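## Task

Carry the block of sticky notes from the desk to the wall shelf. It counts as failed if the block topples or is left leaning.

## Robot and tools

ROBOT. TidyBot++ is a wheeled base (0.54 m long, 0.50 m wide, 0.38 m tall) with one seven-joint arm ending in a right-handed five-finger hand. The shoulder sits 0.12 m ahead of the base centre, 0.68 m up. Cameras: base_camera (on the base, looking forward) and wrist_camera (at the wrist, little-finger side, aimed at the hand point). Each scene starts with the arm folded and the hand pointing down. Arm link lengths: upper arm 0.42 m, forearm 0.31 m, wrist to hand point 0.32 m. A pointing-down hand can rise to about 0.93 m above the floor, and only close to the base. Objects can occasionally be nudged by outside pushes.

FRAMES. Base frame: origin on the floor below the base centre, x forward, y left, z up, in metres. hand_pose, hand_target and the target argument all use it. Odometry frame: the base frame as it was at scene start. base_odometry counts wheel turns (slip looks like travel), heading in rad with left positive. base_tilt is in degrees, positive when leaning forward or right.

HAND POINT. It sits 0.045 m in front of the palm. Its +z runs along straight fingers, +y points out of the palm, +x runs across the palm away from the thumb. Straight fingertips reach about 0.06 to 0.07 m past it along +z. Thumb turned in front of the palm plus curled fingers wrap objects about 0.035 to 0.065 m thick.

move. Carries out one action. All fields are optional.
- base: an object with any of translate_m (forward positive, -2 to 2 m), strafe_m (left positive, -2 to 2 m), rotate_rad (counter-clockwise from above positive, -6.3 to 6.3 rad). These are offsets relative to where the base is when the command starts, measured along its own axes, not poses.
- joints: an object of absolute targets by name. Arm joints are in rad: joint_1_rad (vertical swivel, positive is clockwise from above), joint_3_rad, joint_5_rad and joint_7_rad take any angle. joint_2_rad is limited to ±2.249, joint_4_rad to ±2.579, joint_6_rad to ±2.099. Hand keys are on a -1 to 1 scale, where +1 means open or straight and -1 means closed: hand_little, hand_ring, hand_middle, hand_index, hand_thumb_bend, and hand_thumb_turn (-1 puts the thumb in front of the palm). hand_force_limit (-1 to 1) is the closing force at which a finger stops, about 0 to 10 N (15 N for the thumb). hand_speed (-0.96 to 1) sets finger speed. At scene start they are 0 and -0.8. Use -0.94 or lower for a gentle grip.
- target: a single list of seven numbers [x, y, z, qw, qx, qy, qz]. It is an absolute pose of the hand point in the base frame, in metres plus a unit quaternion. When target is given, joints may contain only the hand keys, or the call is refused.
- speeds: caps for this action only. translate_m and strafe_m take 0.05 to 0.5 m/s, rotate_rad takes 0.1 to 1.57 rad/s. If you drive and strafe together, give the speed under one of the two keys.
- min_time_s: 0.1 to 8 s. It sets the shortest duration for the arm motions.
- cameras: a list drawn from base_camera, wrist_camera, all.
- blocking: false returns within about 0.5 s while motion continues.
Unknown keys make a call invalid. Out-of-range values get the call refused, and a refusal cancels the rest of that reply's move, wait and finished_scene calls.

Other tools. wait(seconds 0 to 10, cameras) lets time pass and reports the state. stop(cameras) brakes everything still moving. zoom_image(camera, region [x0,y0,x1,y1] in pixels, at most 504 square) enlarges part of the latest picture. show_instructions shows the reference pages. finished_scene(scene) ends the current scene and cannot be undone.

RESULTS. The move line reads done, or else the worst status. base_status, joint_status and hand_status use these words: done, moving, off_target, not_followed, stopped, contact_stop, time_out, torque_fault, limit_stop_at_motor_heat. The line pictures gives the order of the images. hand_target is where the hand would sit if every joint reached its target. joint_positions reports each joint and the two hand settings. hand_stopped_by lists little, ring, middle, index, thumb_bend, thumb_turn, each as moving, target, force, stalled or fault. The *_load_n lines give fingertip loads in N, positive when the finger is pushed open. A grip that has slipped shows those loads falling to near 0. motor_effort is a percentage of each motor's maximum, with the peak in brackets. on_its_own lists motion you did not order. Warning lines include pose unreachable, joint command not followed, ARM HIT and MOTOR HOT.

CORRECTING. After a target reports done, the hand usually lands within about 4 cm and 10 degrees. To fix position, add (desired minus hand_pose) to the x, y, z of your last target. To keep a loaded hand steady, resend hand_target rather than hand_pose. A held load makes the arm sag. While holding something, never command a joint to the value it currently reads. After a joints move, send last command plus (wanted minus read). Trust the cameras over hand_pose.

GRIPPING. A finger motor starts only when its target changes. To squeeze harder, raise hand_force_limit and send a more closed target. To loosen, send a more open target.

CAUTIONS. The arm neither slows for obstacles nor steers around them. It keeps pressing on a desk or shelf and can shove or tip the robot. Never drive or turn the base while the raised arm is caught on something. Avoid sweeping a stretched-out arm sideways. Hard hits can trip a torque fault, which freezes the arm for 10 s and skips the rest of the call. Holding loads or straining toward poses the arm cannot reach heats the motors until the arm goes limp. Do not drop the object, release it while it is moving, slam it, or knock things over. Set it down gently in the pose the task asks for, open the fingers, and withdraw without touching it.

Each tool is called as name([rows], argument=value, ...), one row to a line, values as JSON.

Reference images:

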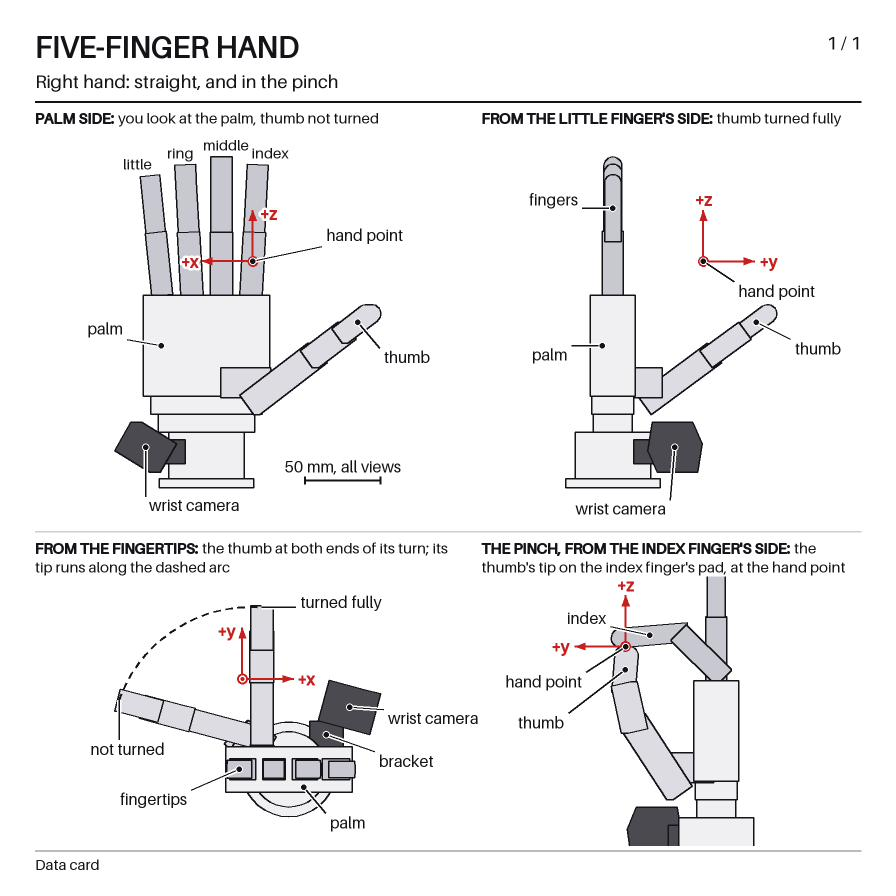

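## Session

move(joints={"joint_1_rad": 0, "joint_2_rad": -1.2, "joint_3_rad": 3.142, "joint_4_rad": -2.03, "joint_5_rad": 0, "joint_6_rad": -0.203, "joint_7_rad": -1.832, "hand_thumb_turn": 1, "hand_speed": 0.4}, cameras=["all"])

Scene clock: 3.43 s.
move: done
base_odometry: x=+0.000 y=+0.000 heading=+0.000
base_tilt: forward=-0.3 right=+0.3
base_status: not commanded
joint_positions: joint_1_rad=+0.010 joint_2_rad=-1.183 joint_3_rad=+3.164 joint_4_rad=-2.037 joint_5_rad=+0.042 joint_6_rad=-0.242 joint_7_rad=+4.413 hand_little=+1.000 hand_ring=+1.000 hand_middle=+1.000 hand_index=+1.000 hand_thumb_turn=+1.000 hand_thumb_bend=+1.000 hand_force_limit=+0.000 hand_speed=+0.400
joint_status: all done
hand_stopped_by: target,target,target,target,target,target
little_load_n: 0.0
ring_load_n: 0.0
middle_load_n: 0.0
index_load_n: 0.0
thumb_bend_load_n: 0.0
thumb_turn_load_n: 0.0
motor_effort: joint_1_rad=+0(2) joint_2_rad=+15(17) joint_3_rad=-1(2) joint_4_rad=+14(18) joint_5_rad=+1(2) joint_6_rad=+7(8) joint_7_rad=-1(2)
hand_pose: x=+0.2722 y=-0.0646 z=+1.1533 quat_wxyz=(+0.105, -0.514, +0.085, -0.847) (m; base frame)
hand_target: x=+0.2586 y=-0.0490 z=+1.1725 quat_wxyz=(+0.113, -0.490, +0.065, -0.862) (m; base frame)
hand_status: not commanded
pictures: base_camera, wrist_camera
camera_calibration:
wrist_camera: T_world_to_cam=[[0.014742, -0.998894, -0.0446498, -0.0162119], [-0.050775, 0.0438492, -0.997747, 1.16969], [0.998601, 0.0169759, -0.0500724, -0.0995519], [0, 0, 0, 1]] pos_world=[0.159043, -0.0657939, 1.16135]

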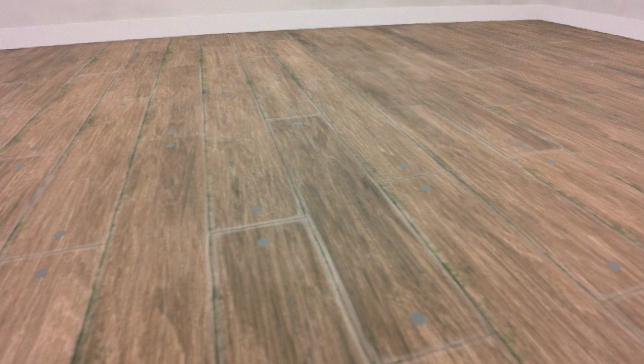

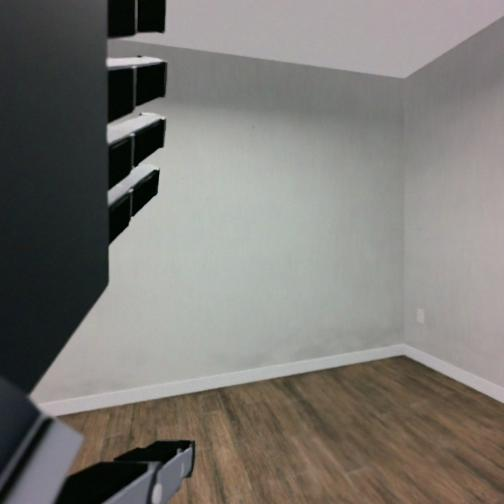

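move(joints={"joint_1_rad": -0.9}, cameras=["wrist_camera"])

move(joints={"joint_1_rad": 0.9}, cameras=["wrist_camera"])

Scene clock: 7.70 s.
move: done
base_odometry: x=+0.000 y=+0.000 heading=+0.000
base_tilt: forward=-0.2 right=+0.3
base_status: not commanded
joint_positions: joint_1_rad=-0.879 joint_2_rad=-1.183 joint_3_rad=+3.163 joint_4_rad=-2.037 joint_5_rad=+0.042 joint_6_rad=-0.242 joint_7_rad=+4.415 hand_little=+1.000 hand_ring=+1.000 hand_middle=+1.000 hand_index=+1.000 hand_thumb_turn=+1.000 hand_thumb_bend=+1.000 hand_force_limit=+0.000 hand_speed=+0.400
joint_status: all done
hand_stopped_by: target,target,target,target,target,target
little_load_n: 0.0
ring_load_n: 0.0
middle_load_n: 0.0
index_load_n: 0.0
thumb_bend_load_n: 0.0
thumb_turn_load_n: 0.0
motor_effort: joint_1_rad=-1(2) joint_2_rad=+15(15) joint_3_rad=-1(2) joint_4_rad=+14(14) joint_5_rad=+1(1) joint_6_rad=+6(7) joint_7_rad=-1(1)
hand_pose: x=+0.2656 y=+0.0783 z=+1.1534 quat_wxyz=(+0.458, -0.501, -0.145, -0.720) (m; base frame)
hand_target: x=+0.2442 y=+0.0789 z=+1.1725 quat_wxyz=(+0.477, -0.469, -0.155, -0.727) (m; base frame)
hand_status: not commanded
pictures: wrist_camera
camera_calibration:
wrist_camera: T_world_to_cam=[[0.784272, -0.618986, -0.0421301, -0.110413], [-0.0641372, -0.0133467, -0.997852, 1.17133], [0.617094, 0.785289, -0.0501675, -0.0540264], [0, 0, 0, 1]] pos_world=[0.195059, -0.0102845, 1.16145]

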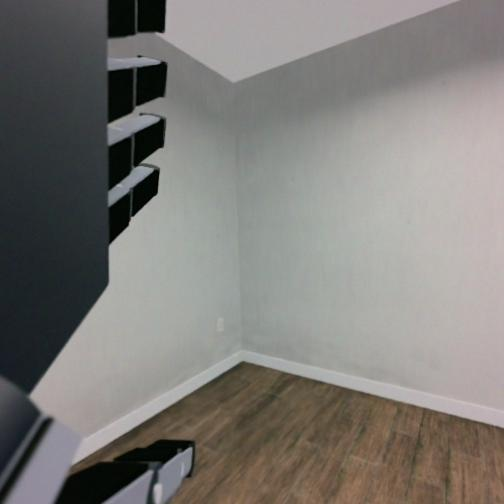

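Scene clock: 10.67 s.
move: done
base_odometry: x=+0.000 y=+0.000 heading=+0.000
base_tilt: forward=-0.2 right=+0.4
base_status: not commanded
joint_positions: joint_1_rad=+0.879 joint_2_rad=-1.183 joint_3_rad=+3.162 joint_4_rad=-2.037 joint_5_rad=+0.042 joint_6_rad=-0.242 joint_7_rad=+4.415 hand_little=+1.000 hand_ring=+1.000 hand_middle=+1.000 hand_index=+1.000 hand_thumb_turn=+1.000 hand_thumb_bend=+1.000 hand_force_limit=+0.000 hand_speed=+0.400
joint_status: all done
hand_stopped_by: target,target,target,target,target,target
little_load_n: 0.0
ring_load_n: 0.0
middle_load_n: 0.0
index_load_n: 0.0
thumb_bend_load_n: 0.0
thumb_turn_load_n: 0.0
motor_effort: joint_1_rad=+0(2) joint_2_rad=+15(15) joint_3_rad=-1(2) joint_4_rad=+14(14) joint_5_rad=+1(2) joint_6_rad=+7(8) joint_7_rad=-1(1)
hand_pose: x=+0.1689 y=-0.1584 z=+1.1534 quat_wxyz=(-0.262, -0.431, +0.292, -0.812) (m; base frame)
hand_target: x=+0.1674 y=-0.1399 z=+1.1725 quat_wxyz=(-0.273, -0.413, +0.271, -0.826) (m; base frame)
hand_status: not commanded
pictures: wrist_camera
camera_calibration:
wrist_camera: T_world_to_cam=[[-0.753781, -0.655803, -0.04166, 0.0723221], [-0.00156535, 0.0651891, -0.997872, 1.16386], [0.657123, -0.752112, -0.0501649, -0.0587531], [0, 0, 0, 1]] pos_world=[0.0949449, -0.072631, 1.16145]

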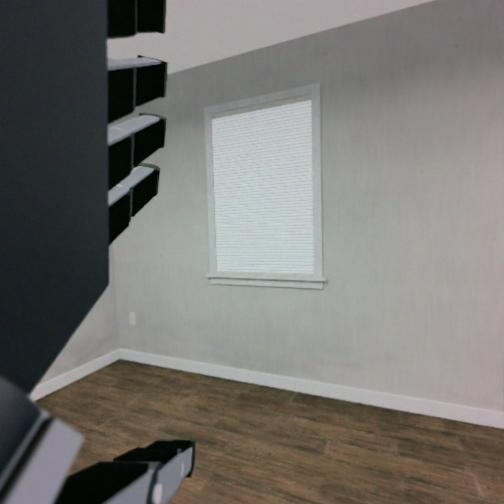

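move(joints={"joint_1_rad": 2.1}, cameras=["wrist_camera"])

move(joints={"joint_1_rad": 3.3}, cameras=["wrist_camera"])

move(joints={"joint_1_rad": 4.3}, cameras=["wrist_camera"])

Scene clock: 15.30 s.
move: done
base_odometry: x=+0.000 y=+0.000 heading=+0.000
base_tilt: forward=-0.2 right=+0.3
base_status: not commanded
joint_positions: joint_1_rad=+2.079 joint_2_rad=-1.183 joint_3_rad=+3.162 joint_4_rad=-2.037 joint_5_rad=+0.042 joint_6_rad=-0.242 joint_7_rad=+4.415 hand_little=+1.000 hand_ring=+1.000 hand_middle=+1.000 hand_index=+1.000 hand_thumb_turn=+1.000 hand_thumb_bend=+1.000 hand_force_limit=+0.000 hand_speed=+0.400
joint_status: all done
hand_stopped_by: target,target,target,target,target,target
little_load_n: 0.0
ring_load_n: 0.0
middle_load_n: -0.5
index_load_n: 0.0
thumb_bend_load_n: 0.0
thumb_turn_load_n: 0.0
motor_effort: joint_1_rad=+0(2) joint_2_rad=+15(15) joint_3_rad=-1(2) joint_4_rad=+14(14) joint_5_rad=+1(2) joint_6_rad=+6(7) joint_7_rad=-1(1)
hand_pose: x=-0.0104 y=-0.1040 z=+1.1535 quat_wxyz=(-0.675, -0.191, +0.485, -0.522) (m; base frame)
hand_target: x=+0.0062 y=-0.0958 z=+1.1725 quat_wxyz=(-0.691, -0.188, +0.457, -0.527) (m; base frame)
hand_status: not commanded
pictures: wrist_camera
camera_calibration:
wrist_camera: T_world_to_cam=[[-0.884385, 0.464917, -0.0414179, 0.0877089], [0.0599782, 0.0251951, -0.997882, 1.15653], [-0.462889, -0.884996, -0.0501671, 0.0744603], [0, 0, 0, 1]] pos_world=[0.0426685, -0.00401932, 1.16145]

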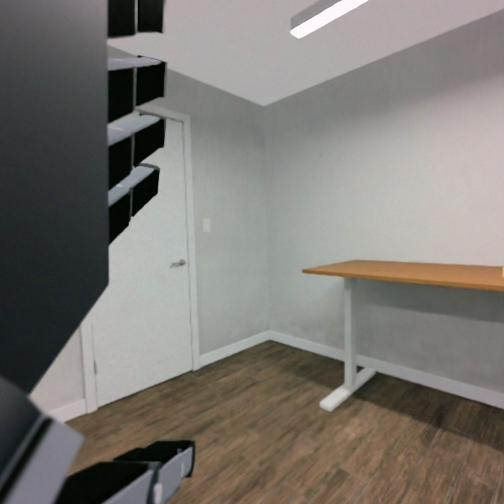

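Scene clock: 17.77 s.
move: done
base_odometry: x=+0.000 y=+0.000 heading=+0.000
base_tilt: forward=-0.2 right=+0.3
base_status: not commanded
joint_positions: joint_1_rad=+3.279 joint_2_rad=-1.183 joint_3_rad=+3.162 joint_4_rad=-2.037 joint_5_rad=+0.042 joint_6_rad=-0.242 joint_7_rad=+4.415 hand_little=+1.000 hand_ring=+1.000 hand_middle=+1.000 hand_index=+1.000 hand_thumb_turn=+1.000 hand_thumb_bend=+1.000 hand_force_limit=+0.000 hand_speed=+0.400
joint_status: all done
hand_stopped_by: target,target,target,target,target,target
little_load_n: 0.0
ring_load_n: 0.0
middle_load_n: 0.0
index_load_n: 0.0
thumb_bend_load_n: 0.0
thumb_turn_load_n: 0.0
motor_effort: joint_1_rad=+0(2) joint_2_rad=+15(15) joint_3_rad=-1(2) joint_4_rad=+14(14) joint_5_rad=+1(2) joint_6_rad=+6(7) joint_7_rad=-1(1)
hand_pose: x=-0.0249 y=+0.0829 z=+1.1535 quat_wxyz=(-0.852, +0.116, +0.508, -0.050) (m; base frame)
hand_target: x=-0.0111 y=+0.0705 z=+1.1725 quat_wxyz=(-0.868, +0.103, +0.483, -0.045) (m; base frame)
hand_status: not commanded
pictures: wrist_camera
camera_calibration:
wrist_camera: T_world_to_cam=[[0.112826, 0.99276, -0.0412097, -0.0311093], [0.0452372, -0.0465638, -0.99789, 1.15838], [-0.992584, 0.110724, -0.0501633, 0.137512], [0, 0, 0, 1]] pos_world=[0.0876001, 0.0695968, 1.16155]

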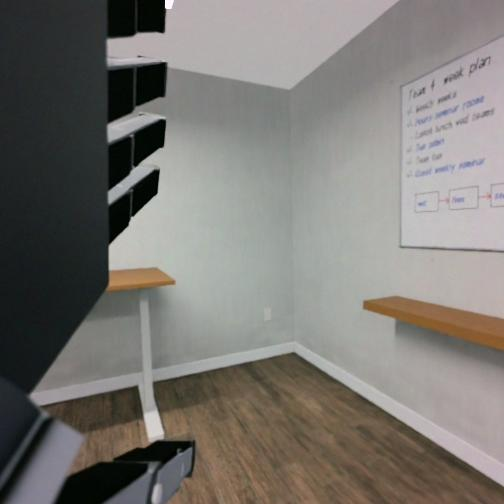

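Scene clock: 20.07 s.
move: done
base_odometry: x=+0.000 y=+0.000 heading=+0.000
base_tilt: forward=-0.2 right=+0.3
base_status: not commanded
joint_positions: joint_1_rad=+4.279 joint_2_rad=-1.183 joint_3_rad=+3.162 joint_4_rad=-2.037 joint_5_rad=+0.042 joint_6_rad=-0.242 joint_7_rad=+4.415 hand_little=+1.000 hand_ring=+1.000 hand_middle=+1.000 hand_index=+1.000 hand_thumb_turn=+1.000 hand_thumb_bend=+1.000 hand_force_limit=+0.000 hand_speed=+0.400
joint_status: all done
hand_stopped_by: target,target,target,target,target,target
little_load_n: 0.0
ring_load_n: 0.0
middle_load_n: 0.0
index_load_n: 0.0
thumb_bend_load_n: 0.0
thumb_turn_load_n: 0.0
motor_effort: joint_1_rad=+0(2) joint_2_rad=+15(15) joint_3_rad=+0(1) joint_4_rad=+14(14) joint_5_rad=+1(1) joint_6_rad=+6(7) joint_7_rad=-1(1)
hand_pose: x=+0.1110 y=+0.1658 z=+1.1535 quat_wxyz=(-0.772, +0.345, +0.390, +0.365) (m; base frame)
hand_target: x=+0.1080 y=+0.1476 z=+1.1725 quat_wxyz=(-0.784, +0.322, +0.374, +0.377) (m; base frame)
hand_status: not commanded
pictures: wrist_camera
camera_calibration:
wrist_camera: T_world_to_cam=[[0.896333, 0.44147, -0.0411326, -0.124405], [-0.01467, -0.0631906, -0.997894, 1.16541], [-0.443139, 0.895048, -0.0501635, 0.0720892], [0, 0, 0, 1]] pos_world=[0.16055, 0.0640406, 1.16145]

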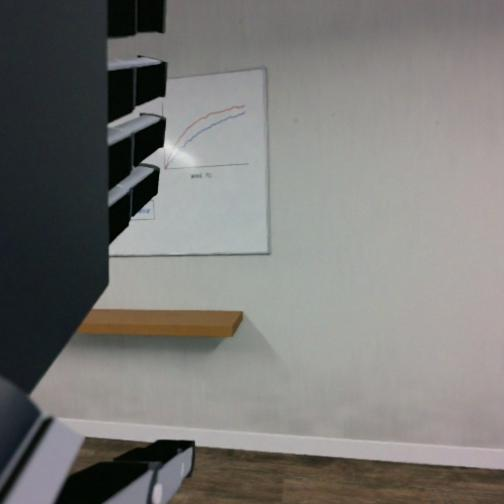

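move(joints={"joint_1_rad": 0}, base={"rotate_rad": -2.81}, cameras=["all"])

Scene clock: 36.20 s.
move: done
base_odometry: x=+0.000 y=+0.000 heading=-2.810
base_tilt: forward=-0.3 right=+0.4
base_status: done
joint_positions: joint_1_rad=+6.265 joint_2_rad=-1.184 joint_3_rad=+3.162 joint_4_rad=-2.037 joint_5_rad=+0.042 joint_6_rad=-0.241 joint_7_rad=+4.415 hand_little=+1.000 hand_ring=+1.000 hand_middle=+1.000 hand_index=+1.000 hand_thumb_turn=+1.000 hand_thumb_bend=+1.000 hand_force_limit=+0.000 hand_speed=+0.400
joint_status: all done
hand_stopped_by: target,target,target,target,target,target
little_load_n: 0.0
ring_load_n: 0.0
middle_load_n: 0.0
index_load_n: 0.0
thumb_bend_load_n: 0.0
thumb_turn_load_n: 0.0
motor_effort: joint_1_rad=+0(3) joint_2_rad=+15(17) joint_3_rad=-1(2) joint_4_rad=+14(14) joint_5_rad=+1(1) joint_6_rad=+6(7) joint_7_rad=-1(1)
hand_pose: x=+0.2735 y=-0.0595 z=+1.1538 quat_wxyz=(-0.116, +0.515, -0.076, +0.846) (m; base frame)
hand_target: x=+0.2586 y=-0.0490 z=+1.1725 quat_wxyz=(-0.113, +0.490, -0.065, +0.862) (m; base frame)
hand_status: not commanded
pictures: base_camera, wrist_camera
camera_calibration:
wrist_camera: T_world_to_cam=[[0.0425205, -0.998256, -0.0409485, -0.022926], [-0.0504986, 0.0387858, -0.997971, 1.16986], [0.997819, 0.044502, -0.0487613, -0.100463], [0, 0, 0, 1]] pos_world=[0.160295, -0.0637894, 1.16165]

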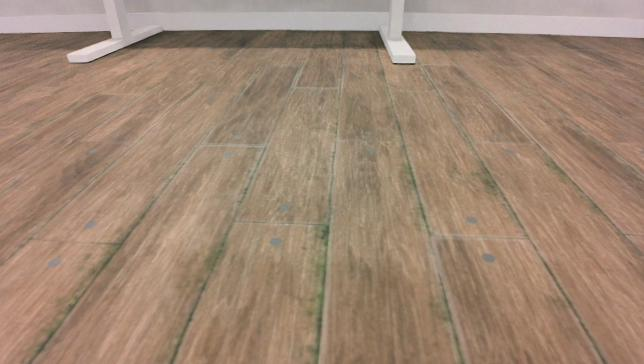

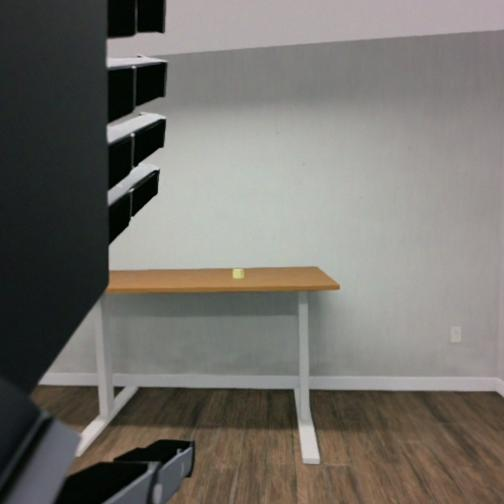

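zoom_image(camera="wrist_camera", region=[100, 240, 350, 400])

zoom_image(camera="base_camera", region=[0, 0, 322, 100])

zoom_image(camera="base_camera", region=[322, 0, 644, 100])

Scaled by 2.016 from the camera's 504x504 image, which has a finer 720x720 frame.

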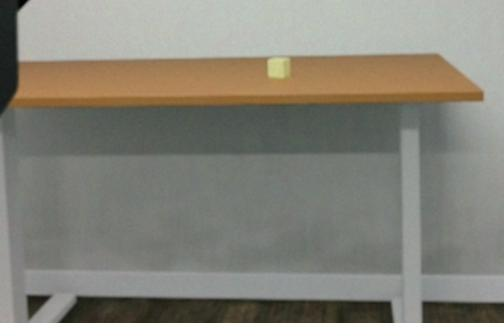

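Scaled by 1.565.

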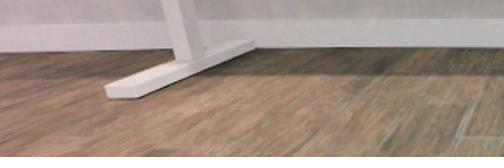

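Scaled by 1.565.

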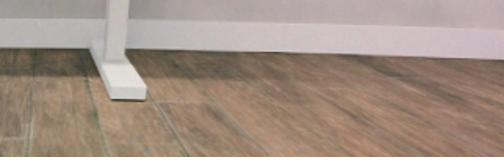

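move(joints={"joint_1_rad": 0, "joint_2_rad": -0.166, "joint_3_rad": 3.142, "joint_4_rad": -0.93, "joint_5_rad": 0, "joint_6_rad": -1.57, "joint_7_rad": 3.11}, base={"translate_m": 1.2, "strafe_m": 0.08}, cameras=["all"])

Scene clock: 53.50 s.
move: done
base_odometry: x=-1.108 y=-0.467 heading=-2.810
base_tilt: forward=-0.2 right=+0.3
base_status: done
joint_positions: joint_1_rad=+6.265 joint_2_rad=-0.173 joint_3_rad=+3.162 joint_4_rad=-0.944 joint_5_rad=+0.042 joint_6_rad=-1.525 joint_7_rad=+3.146 hand_little=+1.000 hand_ring=+1.000 hand_middle=+1.000 hand_index=+1.000 hand_thumb_turn=+1.000 hand_thumb_bend=+1.000 hand_force_limit=+0.000 hand_speed=+0.400
joint_status: all done
hand_stopped_by: target,target,target,target,target,target
little_load_n: 0.0
ring_load_n: 0.0
middle_load_n: 0.0
index_load_n: 0.0
thumb_bend_load_n: 0.0
thumb_turn_load_n: 0.0
motor_effort: joint_1_rad=+0(2) joint_2_rad=-8(18) joint_3_rad=+0(2) joint_4_rad=+13(15) joint_5_rad=+1(4) joint_6_rad=+5(8) joint_7_rad=-1(2)
hand_pose: x=+0.4679 y=+0.0163 z=+1.0625 quat_wxyz=(-0.276, +0.640, -0.650, +0.304) (m; base frame)
hand_target: x=+0.4588 y=+0.0339 z=+1.0584 quat_wxyz=(-0.282, +0.640, -0.661, +0.273) (m; base frame)
hand_status: not commanded
pictures: base_camera, wrist_camera
camera_calibration:
wrist_camera: T_world_to_cam=[[-0.631986, -0.224045, -0.741887, 1.08837], [-0.487002, 0.859483, 0.155301, 0.0511181], [0.602845, 0.459449, -0.652292, 0.516953], [0, 0, 0, 1]] pos_world=[0.401087, -0.0376042, 1.13671]

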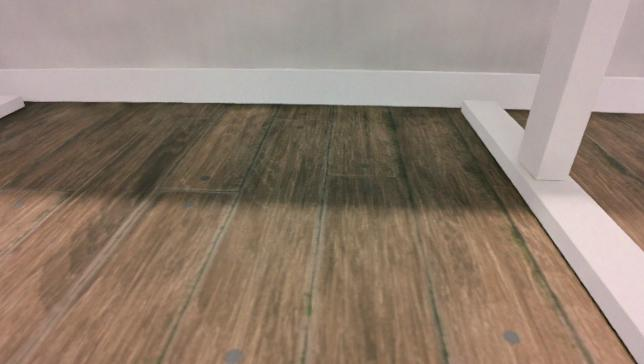

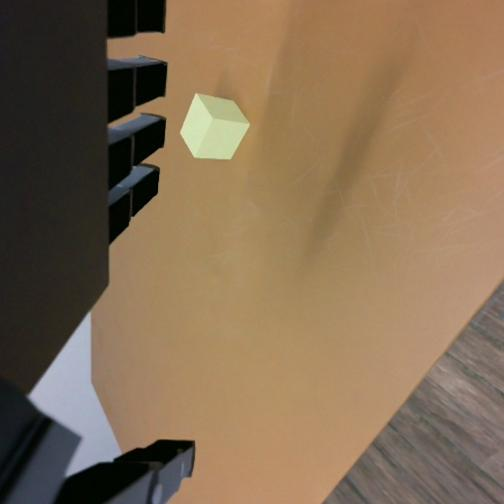

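zoom_image(camera="wrist_camera", region=[150, 60, 290, 200])

Scaled by 3.600 from the camera's 504x504 image, which has a finer 720x720 frame.

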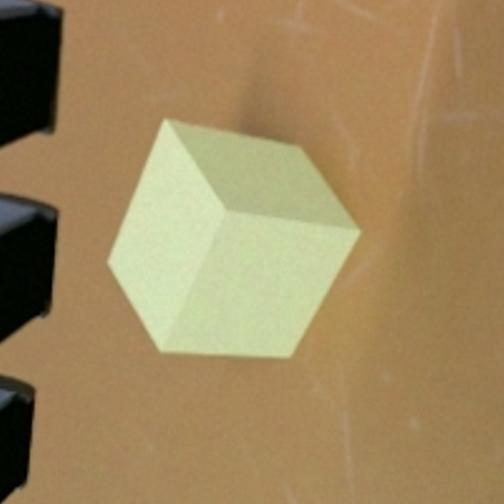

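move(joints={"hand_thumb_turn": -1, "hand_speed": 0.2, "hand_force_limit": -0.5}, base={"translate_m": 0.216, "strafe_m": 0.231, "rotate_rad": -0.435}, speeds={"translate_m": 0.25, "rotate_rad": 0.4}, cameras=["all"])

zoom_image(camera="wrist_camera", region=[210, 40, 410, 240])

Scene clock: 74.10 s.
move: done
base_odometry: x=-1.238 y=-0.756 heading=+3.037
base_tilt: forward=-0.2 right=+0.4
base_status: done
joint_positions: joint_1_rad=+6.266 joint_2_rad=-0.173 joint_3_rad=+3.154 joint_4_rad=-0.942 joint_5_rad=+0.042 joint_6_rad=-1.526 joint_7_rad=+3.145 hand_little=+1.000 hand_ring=+1.000 hand_middle=+1.000 hand_index=+1.000 hand_thumb_turn=-1.000 hand_thumb_bend=+1.000 hand_force_limit=-0.500 hand_speed=+0.200
joint_status: all done
hand_stopped_by: target,target,target,target,target,target
little_load_n: 0.0
ring_load_n: 0.0
middle_load_n: 0.0
index_load_n: 0.0
thumb_bend_load_n: 0.0
thumb_turn_load_n: 0.0
motor_effort: joint_1_rad=+0(1) joint_2_rad=-8(9) joint_3_rad=-1(2) joint_4_rad=+13(13) joint_5_rad=+1(2) joint_6_rad=+5(5) joint_7_rad=-1(1)
hand_pose: x=+0.4674 y=+0.0190 z=+1.0628 quat_wxyz=(-0.277, +0.641, -0.648, +0.303) (m; base frame)
hand_target: x=+0.4588 y=+0.0339 z=+1.0584 quat_wxyz=(-0.282, +0.640, -0.661, +0.273) (m; base frame)
hand_status: not commanded
pictures: base_camera, wrist_camera
camera_calibration:
wrist_camera: T_world_to_cam=[[-0.630646, -0.227482, -0.741982, 1.08851], [-0.491429, 0.857026, 0.154935, 0.0510914], [0.600653, 0.462341, -0.652271, 0.517236], [0, 0, 0, 1]] pos_world=[0.40089, -0.0353103, 1.13711]

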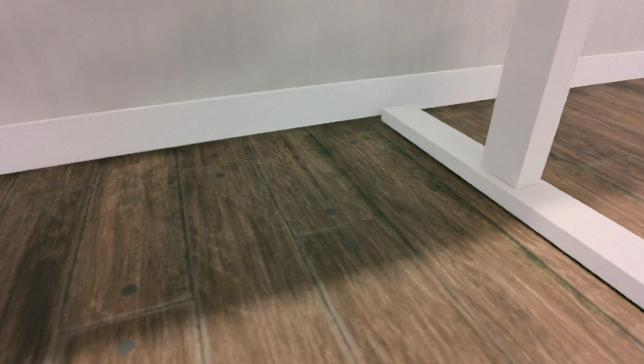

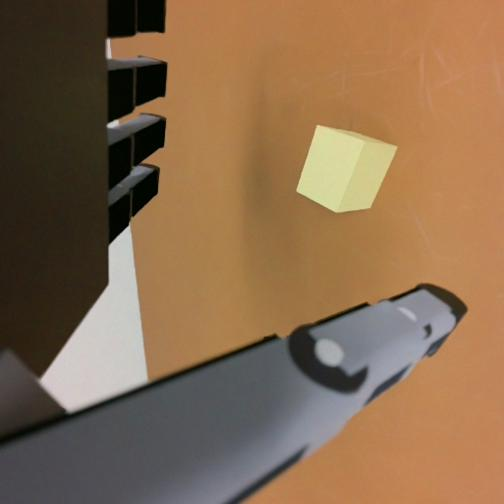

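Scaled by 2.520 from the camera's 504x504 image, which has a finer 720x720 frame.

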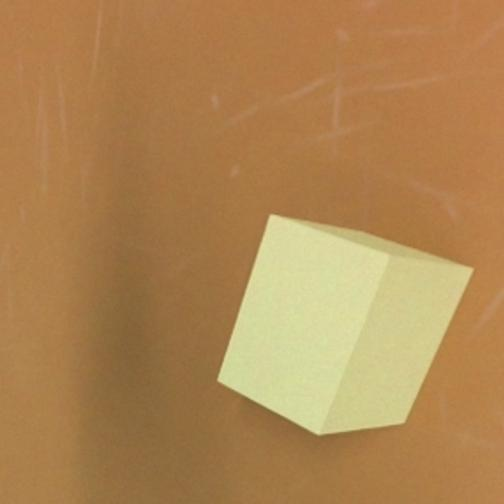

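move(joints={"joint_2_rad": -0.10, "joint_4_rad": -1.165, "joint_6_rad": -1.27}, base={"strafe_m": -0.007}, min_time_s=2, cameras=["wrist_camera"])

zoom_image(camera="wrist_camera", region=[210, 80, 460, 330])

Scene clock: 84.73 s.
move: done
base_odometry: x=-1.237 y=-0.749 heading=+3.037
base_tilt: forward=-0.2 right=+0.3
base_status: done
joint_positions: joint_1_rad=+6.266 joint_2_rad=-0.122 joint_3_rad=+3.154 joint_4_rad=-1.141 joint_5_rad=+0.042 joint_6_rad=-1.309 joint_7_rad=+3.145 hand_little=+1.000 hand_ring=+1.000 hand_middle=+1.000 hand_index=+1.000 hand_thumb_turn=-1.000 hand_thumb_bend=+1.000 hand_force_limit=-0.500 hand_speed=+0.200
joint_status: all done
hand_stopped_by: target,target,target,target,target,target
little_load_n: 0.0
ring_load_n: 0.0
middle_load_n: 0.0
index_load_n: 0.0
thumb_bend_load_n: 0.0
thumb_turn_load_n: 0.0
motor_effort: joint_1_rad=+0(1) joint_2_rad=-12(12) joint_3_rad=-1(2) joint_4_rad=+15(16) joint_5_rad=+1(2) joint_6_rad=+4(6) joint_7_rad=-1(1)
hand_pose: x=+0.5288 y=+0.0195 z=+0.9983 quat_wxyz=(-0.265, +0.650, -0.649, +0.294) (m; base frame)
hand_target: x=+0.5436 y=+0.0339 z=+0.9872 quat_wxyz=(-0.282, +0.640, -0.661, +0.273) (m; base frame)
hand_status: not commanded
pictures: wrist_camera
camera_calibration:
wrist_camera: T_world_to_cam=[[-0.653206, -0.23681, -0.719196, 1.06879], [-0.492162, 0.854606, 0.165607, 0.080569], [0.575412, 0.462136, -0.674782, 0.473827], [0, 0, 0, 1]] pos_world=[0.465144, -0.0347279, 1.07505]

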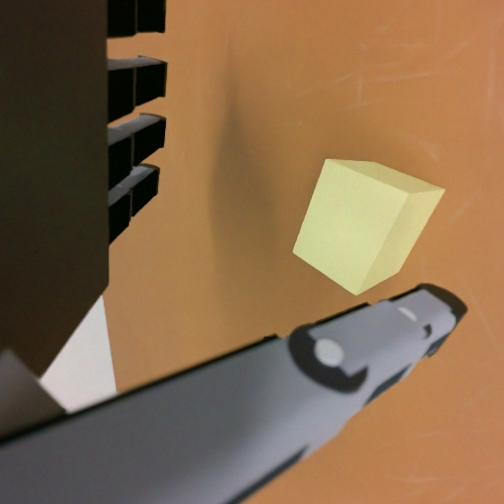

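Scaled by 2.016 from the camera's 504x504 image, which has a finer 720x720 frame.

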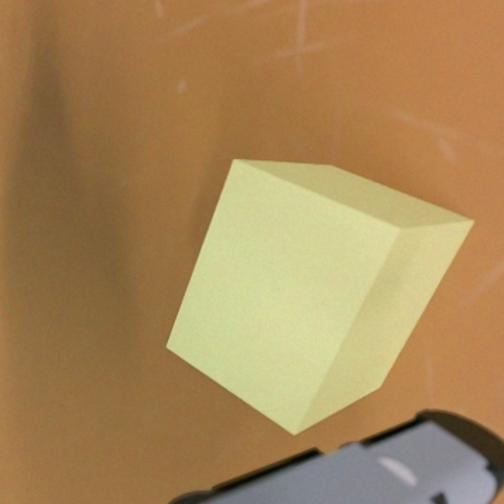

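move(joints={"joint_2_rad": -0.178, "joint_4_rad": -1.395, "joint_6_rad": -1.108}, min_time_s=2.5, cameras=["wrist_camera"])

Scene clock: 90.63 s.
move: done
base_odometry: x=-1.237 y=-0.749 heading=+3.037
base_tilt: forward=-0.2 right=+0.3
base_status: not commanded
joint_positions: joint_1_rad=+6.266 joint_2_rad=-0.159 joint_3_rad=+3.154 joint_4_rad=-1.369 joint_5_rad=+0.042 joint_6_rad=-1.148 joint_7_rad=+3.145 hand_little=+1.000 hand_ring=+1.000 hand_middle=+1.000 hand_index=+1.000 hand_thumb_turn=-1.000 hand_thumb_bend=+1.000 hand_force_limit=-0.500 hand_speed=+0.200
joint_status: all done
hand_stopped_by: target,target,target,target,target,target
little_load_n: 0.0
ring_load_n: 0.0
middle_load_n: 0.0
index_load_n: 0.0
thumb_bend_load_n: 0.0
thumb_turn_load_n: 0.0
motor_effort: joint_1_rad=-1(1) joint_2_rad=-11(13) joint_3_rad=-1(2) joint_4_rad=+16(17) joint_5_rad=+1(1) joint_6_rad=+5(6) joint_7_rad=-1(1)
hand_pose: x=+0.5317 y=+0.0198 z=+0.9369 quat_wxyz=(-0.256, +0.656, -0.650, +0.284) (m; base frame)
hand_target: x=+0.5336 y=+0.0339 z=+0.9412 quat_wxyz=(-0.285, +0.639, -0.659, +0.276) (m; base frame)
hand_status: not commanded
pictures: wrist_camera
camera_calibration:
wrist_camera: T_world_to_cam=[[-0.672137, -0.242937, -0.699438, 1.01838], [-0.492614, 0.851959, 0.177474, 0.0811293], [0.552778, 0.46384, -0.692307, 0.45904], [0, 0, 0, 1]] pos_world=[0.470706, -0.0346393, 1.01569]

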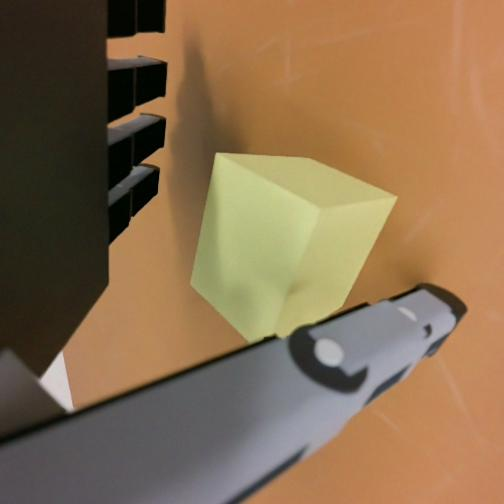

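move(joints={"hand_index": 0.4, "hand_middle": 0.4, "hand_thumb_bend": 0.75, "hand_speed": -0.6, "hand_force_limit": -0.5})

move(joints={"hand_index": 0.28, "hand_middle": 0.28, "hand_thumb_bend": 0.66, "hand_speed": -0.85}, cameras=["wrist_camera"])

Scene clock: 93.30 s.
move: done
base_odometry: x=-1.237 y=-0.749 heading=+3.037
base_tilt: forward=-0.2 right=+0.3
base_status: not commanded
joint_positions: joint_1_rad=+6.266 joint_2_rad=-0.162 joint_3_rad=+3.154 joint_4_rad=-1.369 joint_5_rad=+0.042 joint_6_rad=-1.140 joint_7_rad=+3.145 hand_little=+1.000 hand_ring=+1.000 hand_middle=+0.400 hand_index=+0.400 hand_thumb_turn=-1.000 hand_thumb_bend=+0.750 hand_force_limit=-0.500 hand_speed=-0.600
joint_status: all done
hand_stopped_by: target,target,target,target,target,target
little_load_n: 0.0
ring_load_n: 0.0
middle_load_n: 0.0
index_load_n: 0.0
thumb_bend_load_n: 0.0
thumb_turn_load_n: 0.0
motor_effort: joint_1_rad=+0(1) joint_2_rad=-11(11) joint_3_rad=-2(2) joint_4_rad=+15(16) joint_5_rad=+1(2) joint_6_rad=+4(5) joint_7_rad=-1(1)
hand_pose: x=+0.5330 y=+0.0199 z=+0.9394 quat_wxyz=(-0.259, +0.655, -0.649, +0.288) (m; base frame)
hand_target: x=+0.5336 y=+0.0339 z=+0.9412 quat_wxyz=(-0.285, +0.639, -0.659, +0.276) (m; base frame)
hand_status: not commanded
pictures: none

Scene clock: 94.20 s.
move: done
base_odometry: x=-1.237 y=-0.749 heading=+3.037
base_tilt: forward=-0.2 right=+0.4
base_status: not commanded
joint_positions: joint_1_rad=+6.266 joint_2_rad=-0.162 joint_3_rad=+3.154 joint_4_rad=-1.369 joint_5_rad=+0.042 joint_6_rad=-1.139 joint_7_rad=+3.145 hand_little=+1.000 hand_ring=+1.000 hand_middle=+0.280 hand_index=+0.280 hand_thumb_turn=-1.000 hand_thumb_bend=+0.660 hand_force_limit=-0.500 hand_speed=-0.850
joint_status: all done
hand_stopped_by: target,target,target,target,target,target
little_load_n: 0.0
ring_load_n: 0.0
middle_load_n: 0.0
index_load_n: 0.0
thumb_bend_load_n: 0.0
thumb_turn_load_n: 0.0
motor_effort: joint_1_rad=+0(1) joint_2_rad=-11(11) joint_3_rad=-1(2) joint_4_rad=+15(15) joint_5_rad=+1(2) joint_6_rad=+4(5) joint_7_rad=-1(1)
hand_pose: x=+0.5331 y=+0.0199 z=+0.9395 quat_wxyz=(-0.260, +0.655, -0.649, +0.288) (m; base frame)
hand_target: x=+0.5336 y=+0.0339 z=+0.9412 quat_wxyz=(-0.285, +0.639, -0.659, +0.276) (m; base frame)
hand_status: not commanded
pictures: wrist_camera
camera_calibration:
wrist_camera: T_world_to_cam=[[-0.664365, -0.243028, -0.706793, 1.02388], [-0.494663, 0.851884, 0.172052, 0.0874439], [0.560293, 0.46393, -0.686179, 0.450241], [0, 0, 0, 1]] pos_world=[0.471222, -0.0345394, 1.01758]

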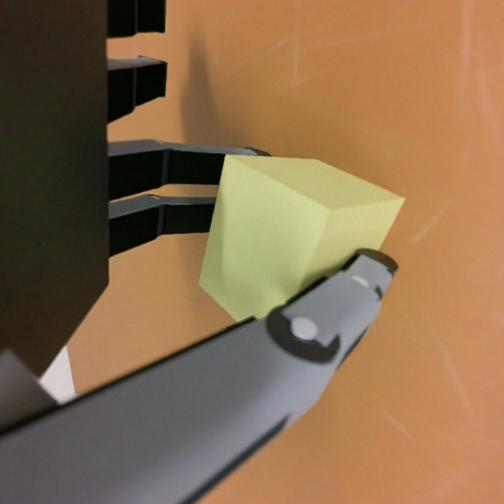

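move(joints={"hand_thumb_bend": -0.2, "hand_speed": -0.85, "hand_force_limit": -0.6}, cameras=["wrist_camera"])

Scene clock: 99.17 s.
move: off_target
base_odometry: x=-1.237 y=-0.749 heading=+3.037
base_tilt: forward=-0.2 right=+0.3
base_status: not commanded
joint_positions: joint_1_rad=+6.266 joint_2_rad=-0.162 joint_3_rad=+3.154 joint_4_rad=-1.369 joint_5_rad=+0.042 joint_6_rad=-1.139 joint_7_rad=+3.145 hand_little=+1.000 hand_ring=+1.000 hand_middle=+0.280 hand_index=+0.280 hand_thumb_turn=-1.000 hand_thumb_bend=+0.247 hand_force_limit=-0.600 hand_speed=-0.850
joint_status: hand_thumb_bend off_target (ended at +0.247, target -0.200); the others done
hand_stopped_by: target,target,target,target,force,target
little_load_n: 0.0
ring_load_n: 0.0
middle_load_n: 4.0
index_load_n: 0.0
thumb_bend_load_n: 3.0
thumb_turn_load_n: 0.5
motor_effort: joint_1_rad=-1(1) joint_2_rad=-11(11) joint_3_rad=-1(2) joint_4_rad=+15(16) joint_5_rad=+1(2) joint_6_rad=+4(5) joint_7_rad=-1(1)
hand_pose: x=+0.5330 y=+0.0199 z=+0.9396 quat_wxyz=(-0.260, +0.655, -0.649, +0.288) (m; base frame)
hand_target: x=+0.5336 y=+0.0339 z=+0.9412 quat_wxyz=(-0.285, +0.639, -0.659, +0.276) (m; base frame)
hand_status: not commanded
pictures: wrist_camera
camera_calibration:
wrist_camera: T_world_to_cam=[[-0.664185, -0.24314, -0.706924, 1.02393], [-0.494782, 0.851849, 0.171883, 0.0876044], [0.560401, 0.463935, -0.686087, 0.450221], [0, 0, 0, 1]] pos_world=[0.471122, -0.0345396, 1.01768]

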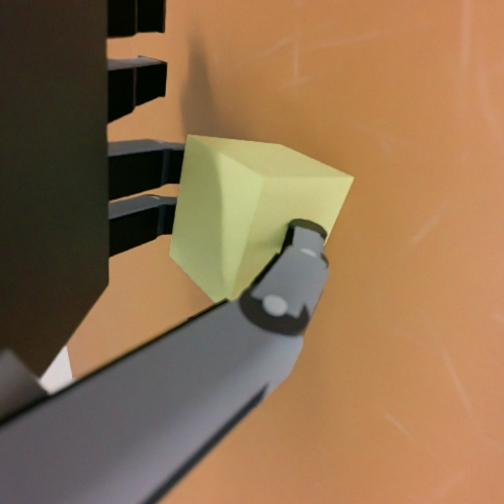

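Now balance the index and squeeze.

move(joints={"hand_index": -0.3, "hand_speed": -0.88, "hand_force_limit": -0.5})

move(joints={"hand_index": -0.4, "hand_middle": -0.4, "hand_thumb_bend": -0.4, "hand_speed": -0.9, "hand_force_limit": -0.1}, cameras=["wrist_camera"])

Scene clock: 102.63 s.
move: off_target
base_odometry: x=-1.237 y=-0.749 heading=+3.037
base_tilt: forward=-0.2 right=+0.4
base_status: not commanded
joint_positions: joint_1_rad=+6.266 joint_2_rad=-0.162 joint_3_rad=+3.154 joint_4_rad=-1.369 joint_5_rad=+0.042 joint_6_rad=-1.139 joint_7_rad=+3.145 hand_little=+1.000 hand_ring=+1.000 hand_middle=+0.280 hand_index=+0.261 hand_thumb_turn=-1.000 hand_thumb_bend=+0.248 hand_force_limit=-0.500 hand_speed=-0.880
joint_status: hand_index off_target (ended at +0.261, target -0.300); the others done
hand_stopped_by: target,target,target,force,force,target
little_load_n: 0.0
ring_load_n: 0.0
middle_load_n: 1.5
index_load_n: 5.5
thumb_bend_load_n: 5.5
thumb_turn_load_n: -1.5
motor_effort: joint_1_rad=+0(1) joint_2_rad=-11(12) joint_3_rad=-1(2) joint_4_rad=+15(16) joint_5_rad=+1(2) joint_6_rad=+5(6) joint_7_rad=-1(1)
hand_pose: x=+0.5330 y=+0.0199 z=+0.9396 quat_wxyz=(-0.260, +0.655, -0.649, +0.288) (m; base frame)
hand_target: x=+0.5336 y=+0.0339 z=+0.9412 quat_wxyz=(-0.285, +0.639, -0.659, +0.276) (m; base frame)
hand_status: not commanded
pictures: none

Scene clock: 105.27 s.
move: off_target
base_odometry: x=-1.237 y=-0.749 heading=+3.037
base_tilt: forward=-0.2 right=+0.3
base_status: not commanded
joint_positions: joint_1_rad=+6.266 joint_2_rad=-0.162 joint_3_rad=+3.154 joint_4_rad=-1.369 joint_5_rad=+0.042 joint_6_rad=-1.139 joint_7_rad=+3.145 hand_little=+1.000 hand_ring=+1.000 hand_middle=+0.273 hand_index=+0.261 hand_thumb_turn=-1.000 hand_thumb_bend=+0.247 hand_force_limit=-0.100 hand_speed=-0.900
joint_status: hand_middle off_target (ended at +0.273, target -0.400); hand_index off_target (ended at +0.261, target -0.400); hand_thumb_bend off_target (ended at +0.247, target -0.400); the others done
hand_stopped_by: target,target,force,force,force,target
little_load_n: 0.0
ring_load_n: 0.0
middle_load_n: 4.5
index_load_n: 4.5
thumb_bend_load_n: 7.0
thumb_turn_load_n: -0.5
motor_effort: joint_1_rad=-1(1) joint_2_rad=-11(11) joint_3_rad=-1(2) joint_4_rad=+16(16) joint_5_rad=+1(2) joint_6_rad=+4(6) joint_7_rad=-1(1)
hand_pose: x=+0.5330 y=+0.0199 z=+0.9396 quat_wxyz=(-0.260, +0.655, -0.649, +0.288) (m; base frame)
hand_target: x=+0.5336 y=+0.0339 z=+0.9412 quat_wxyz=(-0.285, +0.639, -0.659, +0.276) (m; base frame)
hand_status: not commanded
pictures: wrist_camera
camera_calibration:
wrist_camera: T_world_to_cam=[[-0.66422, -0.24308, -0.706911, 1.02394], [-0.494735, 0.851866, 0.171933, 0.0875316], [0.5604, 0.463936, -0.686087, 0.450221], [0, 0, 0, 1]] pos_world=[0.471122, -0.0345395, 1.01768]

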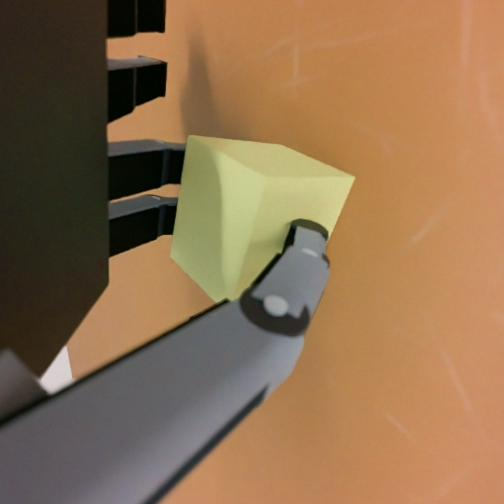

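move(joints={"joint_2_rad": -0.12, "joint_4_rad": -1.17, "joint_6_rad": -1.27}, min_time_s=2.5, cameras=["wrist_camera"])

Scene clock: 109.87 s.
move: done
base_odometry: x=-1.237 y=-0.749 heading=+3.037
base_tilt: forward=-0.2 right=+0.4
base_status: not commanded
joint_positions: joint_1_rad=+6.266 joint_2_rad=-0.143 joint_3_rad=+3.154 joint_4_rad=-1.187 joint_5_rad=+0.042 joint_6_rad=-1.226 joint_7_rad=+3.145 hand_little=+1.000 hand_ring=+1.000 hand_middle=+0.273 hand_index=+0.261 hand_thumb_turn=-1.000 hand_thumb_bend=+0.247 hand_force_limit=-0.100 hand_speed=-0.900
joint_status: all done
hand_stopped_by: target,target,force,force,force,target
little_load_n: 0.0
ring_load_n: 0.0
middle_load_n: 5.0
index_load_n: 4.5
thumb_bend_load_n: 7.0
thumb_turn_load_n: -0.5
motor_effort: joint_1_rad=+0(1) joint_2_rad=-12(13) joint_3_rad=-1(2) joint_4_rad=+15(17) joint_5_rad=+1(2) joint_6_rad=+5(7) joint_7_rad=-1(1)
hand_pose: x=+0.5391 y=+0.0196 z=+1.0020 quat_wxyz=(-0.284, +0.642, -0.640, +0.313) (m; base frame)
hand_target: x=+0.5369 y=+0.0339 z=+0.9933 quat_wxyz=(-0.287, +0.638, -0.659, +0.278) (m; base frame)
hand_status: not commanded
pictures: wrist_camera
camera_calibration:
wrist_camera: T_world_to_cam=[[-0.609443, -0.239615, -0.755754, 1.09143], [-0.503461, 0.853337, 0.135438, 0.121328], [0.61246, 0.463034, -0.640697, 0.416217], [0, 0, 0, 1]] pos_world=[0.471332, -0.0347331, 1.07509]

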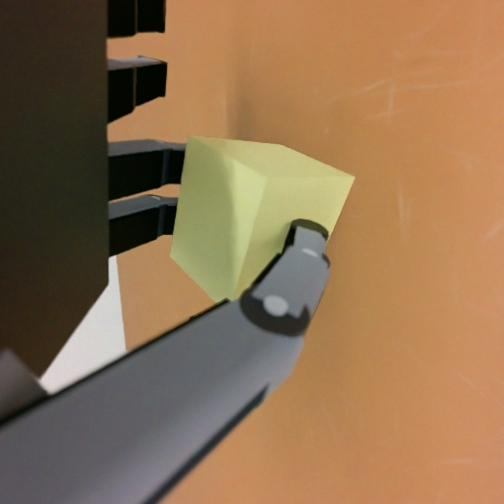

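move(base={"translate_m": -0.698, "strafe_m": -0.3}, speeds={"translate_m": 0.4})

move(base={"rotate_rad": -1.152}, speeds={"rotate_rad": 0.8}, cameras=["all"])

Scene clock: 116.70 s.
move: done
base_odometry: x=-0.511 y=-0.523 heading=+3.036
base_tilt: forward=-0.2 right=+0.4
base_status: done
joint_positions: joint_1_rad=+6.267 joint_2_rad=-0.130 joint_3_rad=+3.154 joint_4_rad=-1.186 joint_5_rad=+0.042 joint_6_rad=-1.229 joint_7_rad=+3.145 hand_little=+1.000 hand_ring=+1.000 hand_middle=+0.273 hand_index=+0.261 hand_thumb_turn=-1.000 hand_thumb_bend=+0.247 hand_force_limit=-0.100 hand_speed=-0.900
joint_status: not commanded
hand_stopped_by: target,target,force,force,force,target
little_load_n: 0.0
ring_load_n: 0.0
middle_load_n: 5.0
index_load_n: 4.5
thumb_bend_load_n: 7.5
thumb_turn_load_n: -0.5
motor_effort: joint_1_rad=+0(1) joint_2_rad=-12(14) joint_3_rad=-1(2) joint_4_rad=+15(16) joint_5_rad=+1(2) joint_6_rad=+5(6) joint_7_rad=-1(1)
hand_pose: x=+0.5425 y=+0.0197 z=+0.9965 quat_wxyz=(-0.279, +0.644, -0.642, +0.308) (m; base frame)
hand_target: x=+0.5369 y=+0.0339 z=+0.9933 quat_wxyz=(-0.287, +0.638, -0.659, +0.278) (m; base frame)
hand_status: not commanded
pictures: none

Scene clock: 118.93 s.
move: done
base_odometry: x=-0.511 y=-0.524 heading=+1.885
base_tilt: forward=-0.2 right=+0.3
base_status: done
joint_positions: joint_1_rad=+6.270 joint_2_rad=-0.130 joint_3_rad=+3.152 joint_4_rad=-1.186 joint_5_rad=+0.042 joint_6_rad=-1.229 joint_7_rad=+3.145 hand_little=+1.000 hand_ring=+1.000 hand_middle=+0.273 hand_index=+0.261 hand_thumb_turn=-1.000 hand_thumb_bend=+0.247 hand_force_limit=-0.100 hand_speed=-0.900
joint_status: not commanded
hand_stopped_by: target,target,force,force,force,target
little_load_n: 0.0
ring_load_n: 0.0
middle_load_n: 5.0
index_load_n: 4.5
thumb_bend_load_n: 7.0
thumb_turn_load_n: -0.5
motor_effort: joint_1_rad=-1(1) joint_2_rad=-12(13) joint_3_rad=-1(3) joint_4_rad=+15(16) joint_5_rad=+1(2) joint_6_rad=+5(7) joint_7_rad=-1(1)
hand_pose: x=+0.5425 y=+0.0195 z=+0.9965 quat_wxyz=(-0.279, +0.644, -0.642, +0.308) (m; base frame)
hand_target: x=+0.5369 y=+0.0339 z=+0.9933 quat_wxyz=(-0.287, +0.638, -0.659, +0.278) (m; base frame)
hand_status: not commanded
pictures: base_camera, wrist_camera
camera_calibration:
wrist_camera: T_world_to_cam=[[-0.620881, -0.239521, -0.746416, 1.08613], [-0.500726, 0.85379, 0.142536, 0.11534], [0.603142, 0.462248, -0.650036, 0.425114], [0, 0, 0, 1]] pos_world=[0.475709, -0.034833, 1.07061]

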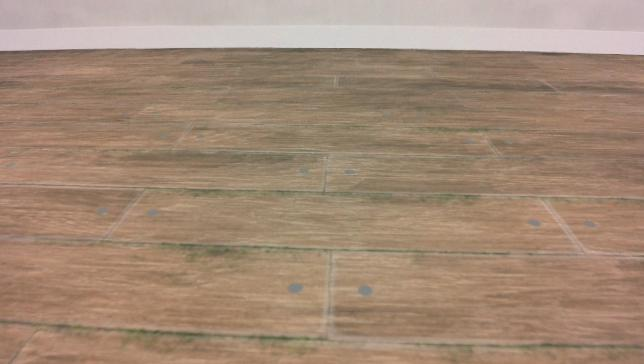

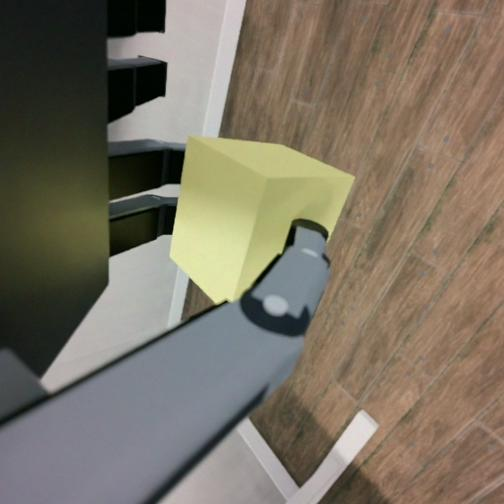

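move(base={"translate_m": 0.85}, speeds={"translate_m": 0.45}, cameras=["all"])

zoom_image(camera="wrist_camera", region=[140, 0, 440, 330])

Scene clock: 124.80 s.
move: done
base_odometry: x=-0.773 y=+0.285 heading=+1.884
base_tilt: forward=-0.2 right=+0.3
base_status: done
joint_positions: joint_1_rad=+6.270 joint_2_rad=-0.125 joint_3_rad=+3.152 joint_4_rad=-1.185 joint_5_rad=+0.042 joint_6_rad=-1.230 joint_7_rad=+3.145 hand_little=+1.000 hand_ring=+1.000 hand_middle=+0.273 hand_index=+0.261 hand_thumb_turn=-1.000 hand_thumb_bend=+0.247 hand_force_limit=-0.100 hand_speed=-0.900
joint_status: not commanded
hand_stopped_by: target,target,force,force,force,target
little_load_n: 0.0
ring_load_n: 0.0
middle_load_n: 5.0
index_load_n: 4.5
thumb_bend_load_n: 7.0
thumb_turn_load_n: -0.5
motor_effort: joint_1_rad=-1(1) joint_2_rad=-12(15) joint_3_rad=-1(2) joint_4_rad=+15(16) joint_5_rad=+1(1) joint_6_rad=+5(6) joint_7_rad=-1(1)
hand_pose: x=+0.5438 y=+0.0195 z=+0.9948 quat_wxyz=(-0.278, +0.645, -0.643, +0.307) (m; base frame)
hand_target: x=+0.5369 y=+0.0339 z=+0.9933 quat_wxyz=(-0.287, +0.638, -0.659, +0.278) (m; base frame)
hand_status: not commanded
pictures: base_camera, wrist_camera
camera_calibration:
wrist_camera: T_world_to_cam=[[-0.624332, -0.239536, -0.743527, 1.08465], [-0.500065, 0.85379, 0.14484, 0.113537], [0.600121, 0.46224, -0.652832, 0.427505], [0, 0, 0, 1]] pos_world=[0.477402, -0.0347331, 1.06911]

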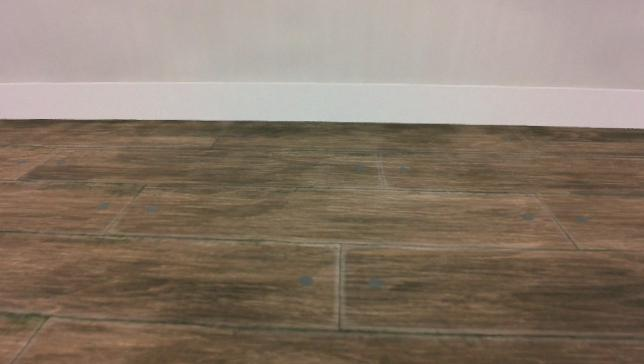

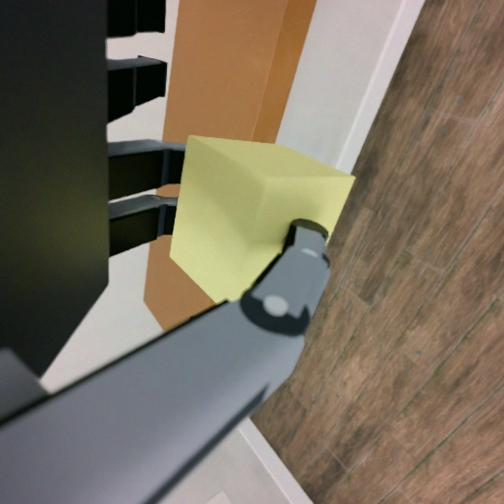

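Scaled by 1.527 from the camera's 504x504 image, which has a finer 720x720 frame.

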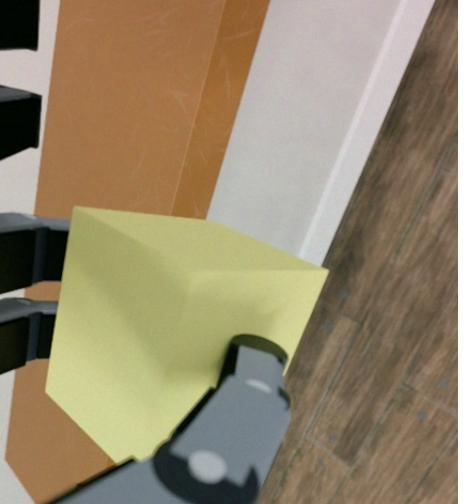

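move(base={"translate_m": 0.365}, speeds={"translate_m": 0.3}, cameras=["wrist_camera"])

Scene clock: 131.60 s.
move: done
base_odometry: x=-0.886 y=+0.632 heading=+1.883
base_tilt: forward=-0.2 right=+0.3
base_status: done
joint_positions: joint_1_rad=+6.270 joint_2_rad=-0.123 joint_3_rad=+3.152 joint_4_rad=-1.184 joint_5_rad=+0.042 joint_6_rad=-1.231 joint_7_rad=+3.145 hand_little=+1.000 hand_ring=+1.000 hand_middle=+0.273 hand_index=+0.261 hand_thumb_turn=-1.000 hand_thumb_bend=+0.247 hand_force_limit=-0.100 hand_speed=-0.900
joint_status: not commanded
hand_stopped_by: target,target,force,force,force,target
little_load_n: 0.0
ring_load_n: 0.0
middle_load_n: 5.0
index_load_n: 4.5
thumb_bend_load_n: 7.0
thumb_turn_load_n: -0.5
motor_effort: joint_1_rad=+0(1) joint_2_rad=-12(15) joint_3_rad=-1(2) joint_4_rad=+15(16) joint_5_rad=+1(1) joint_6_rad=+5(6) joint_7_rad=-1(1)
hand_pose: x=+0.5443 y=+0.0195 z=+0.9939 quat_wxyz=(-0.277, +0.645, -0.643, +0.306) (m; base frame)
hand_target: x=+0.5369 y=+0.0339 z=+0.9933 quat_wxyz=(-0.287, +0.638, -0.659, +0.278) (m; base frame)
hand_status: not commanded
pictures: wrist_camera
camera_calibration:
wrist_camera: T_world_to_cam=[[-0.6261, -0.239499, -0.74205, 1.08385], [-0.499635, 0.853846, 0.145983, 0.112497], [0.598634, 0.462155, -0.654255, 0.428987], [0, 0, 0, 1]] pos_world=[0.477999, -0.034733, 1.06851]

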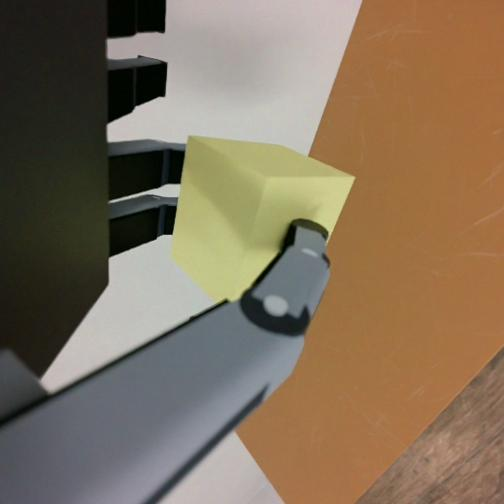

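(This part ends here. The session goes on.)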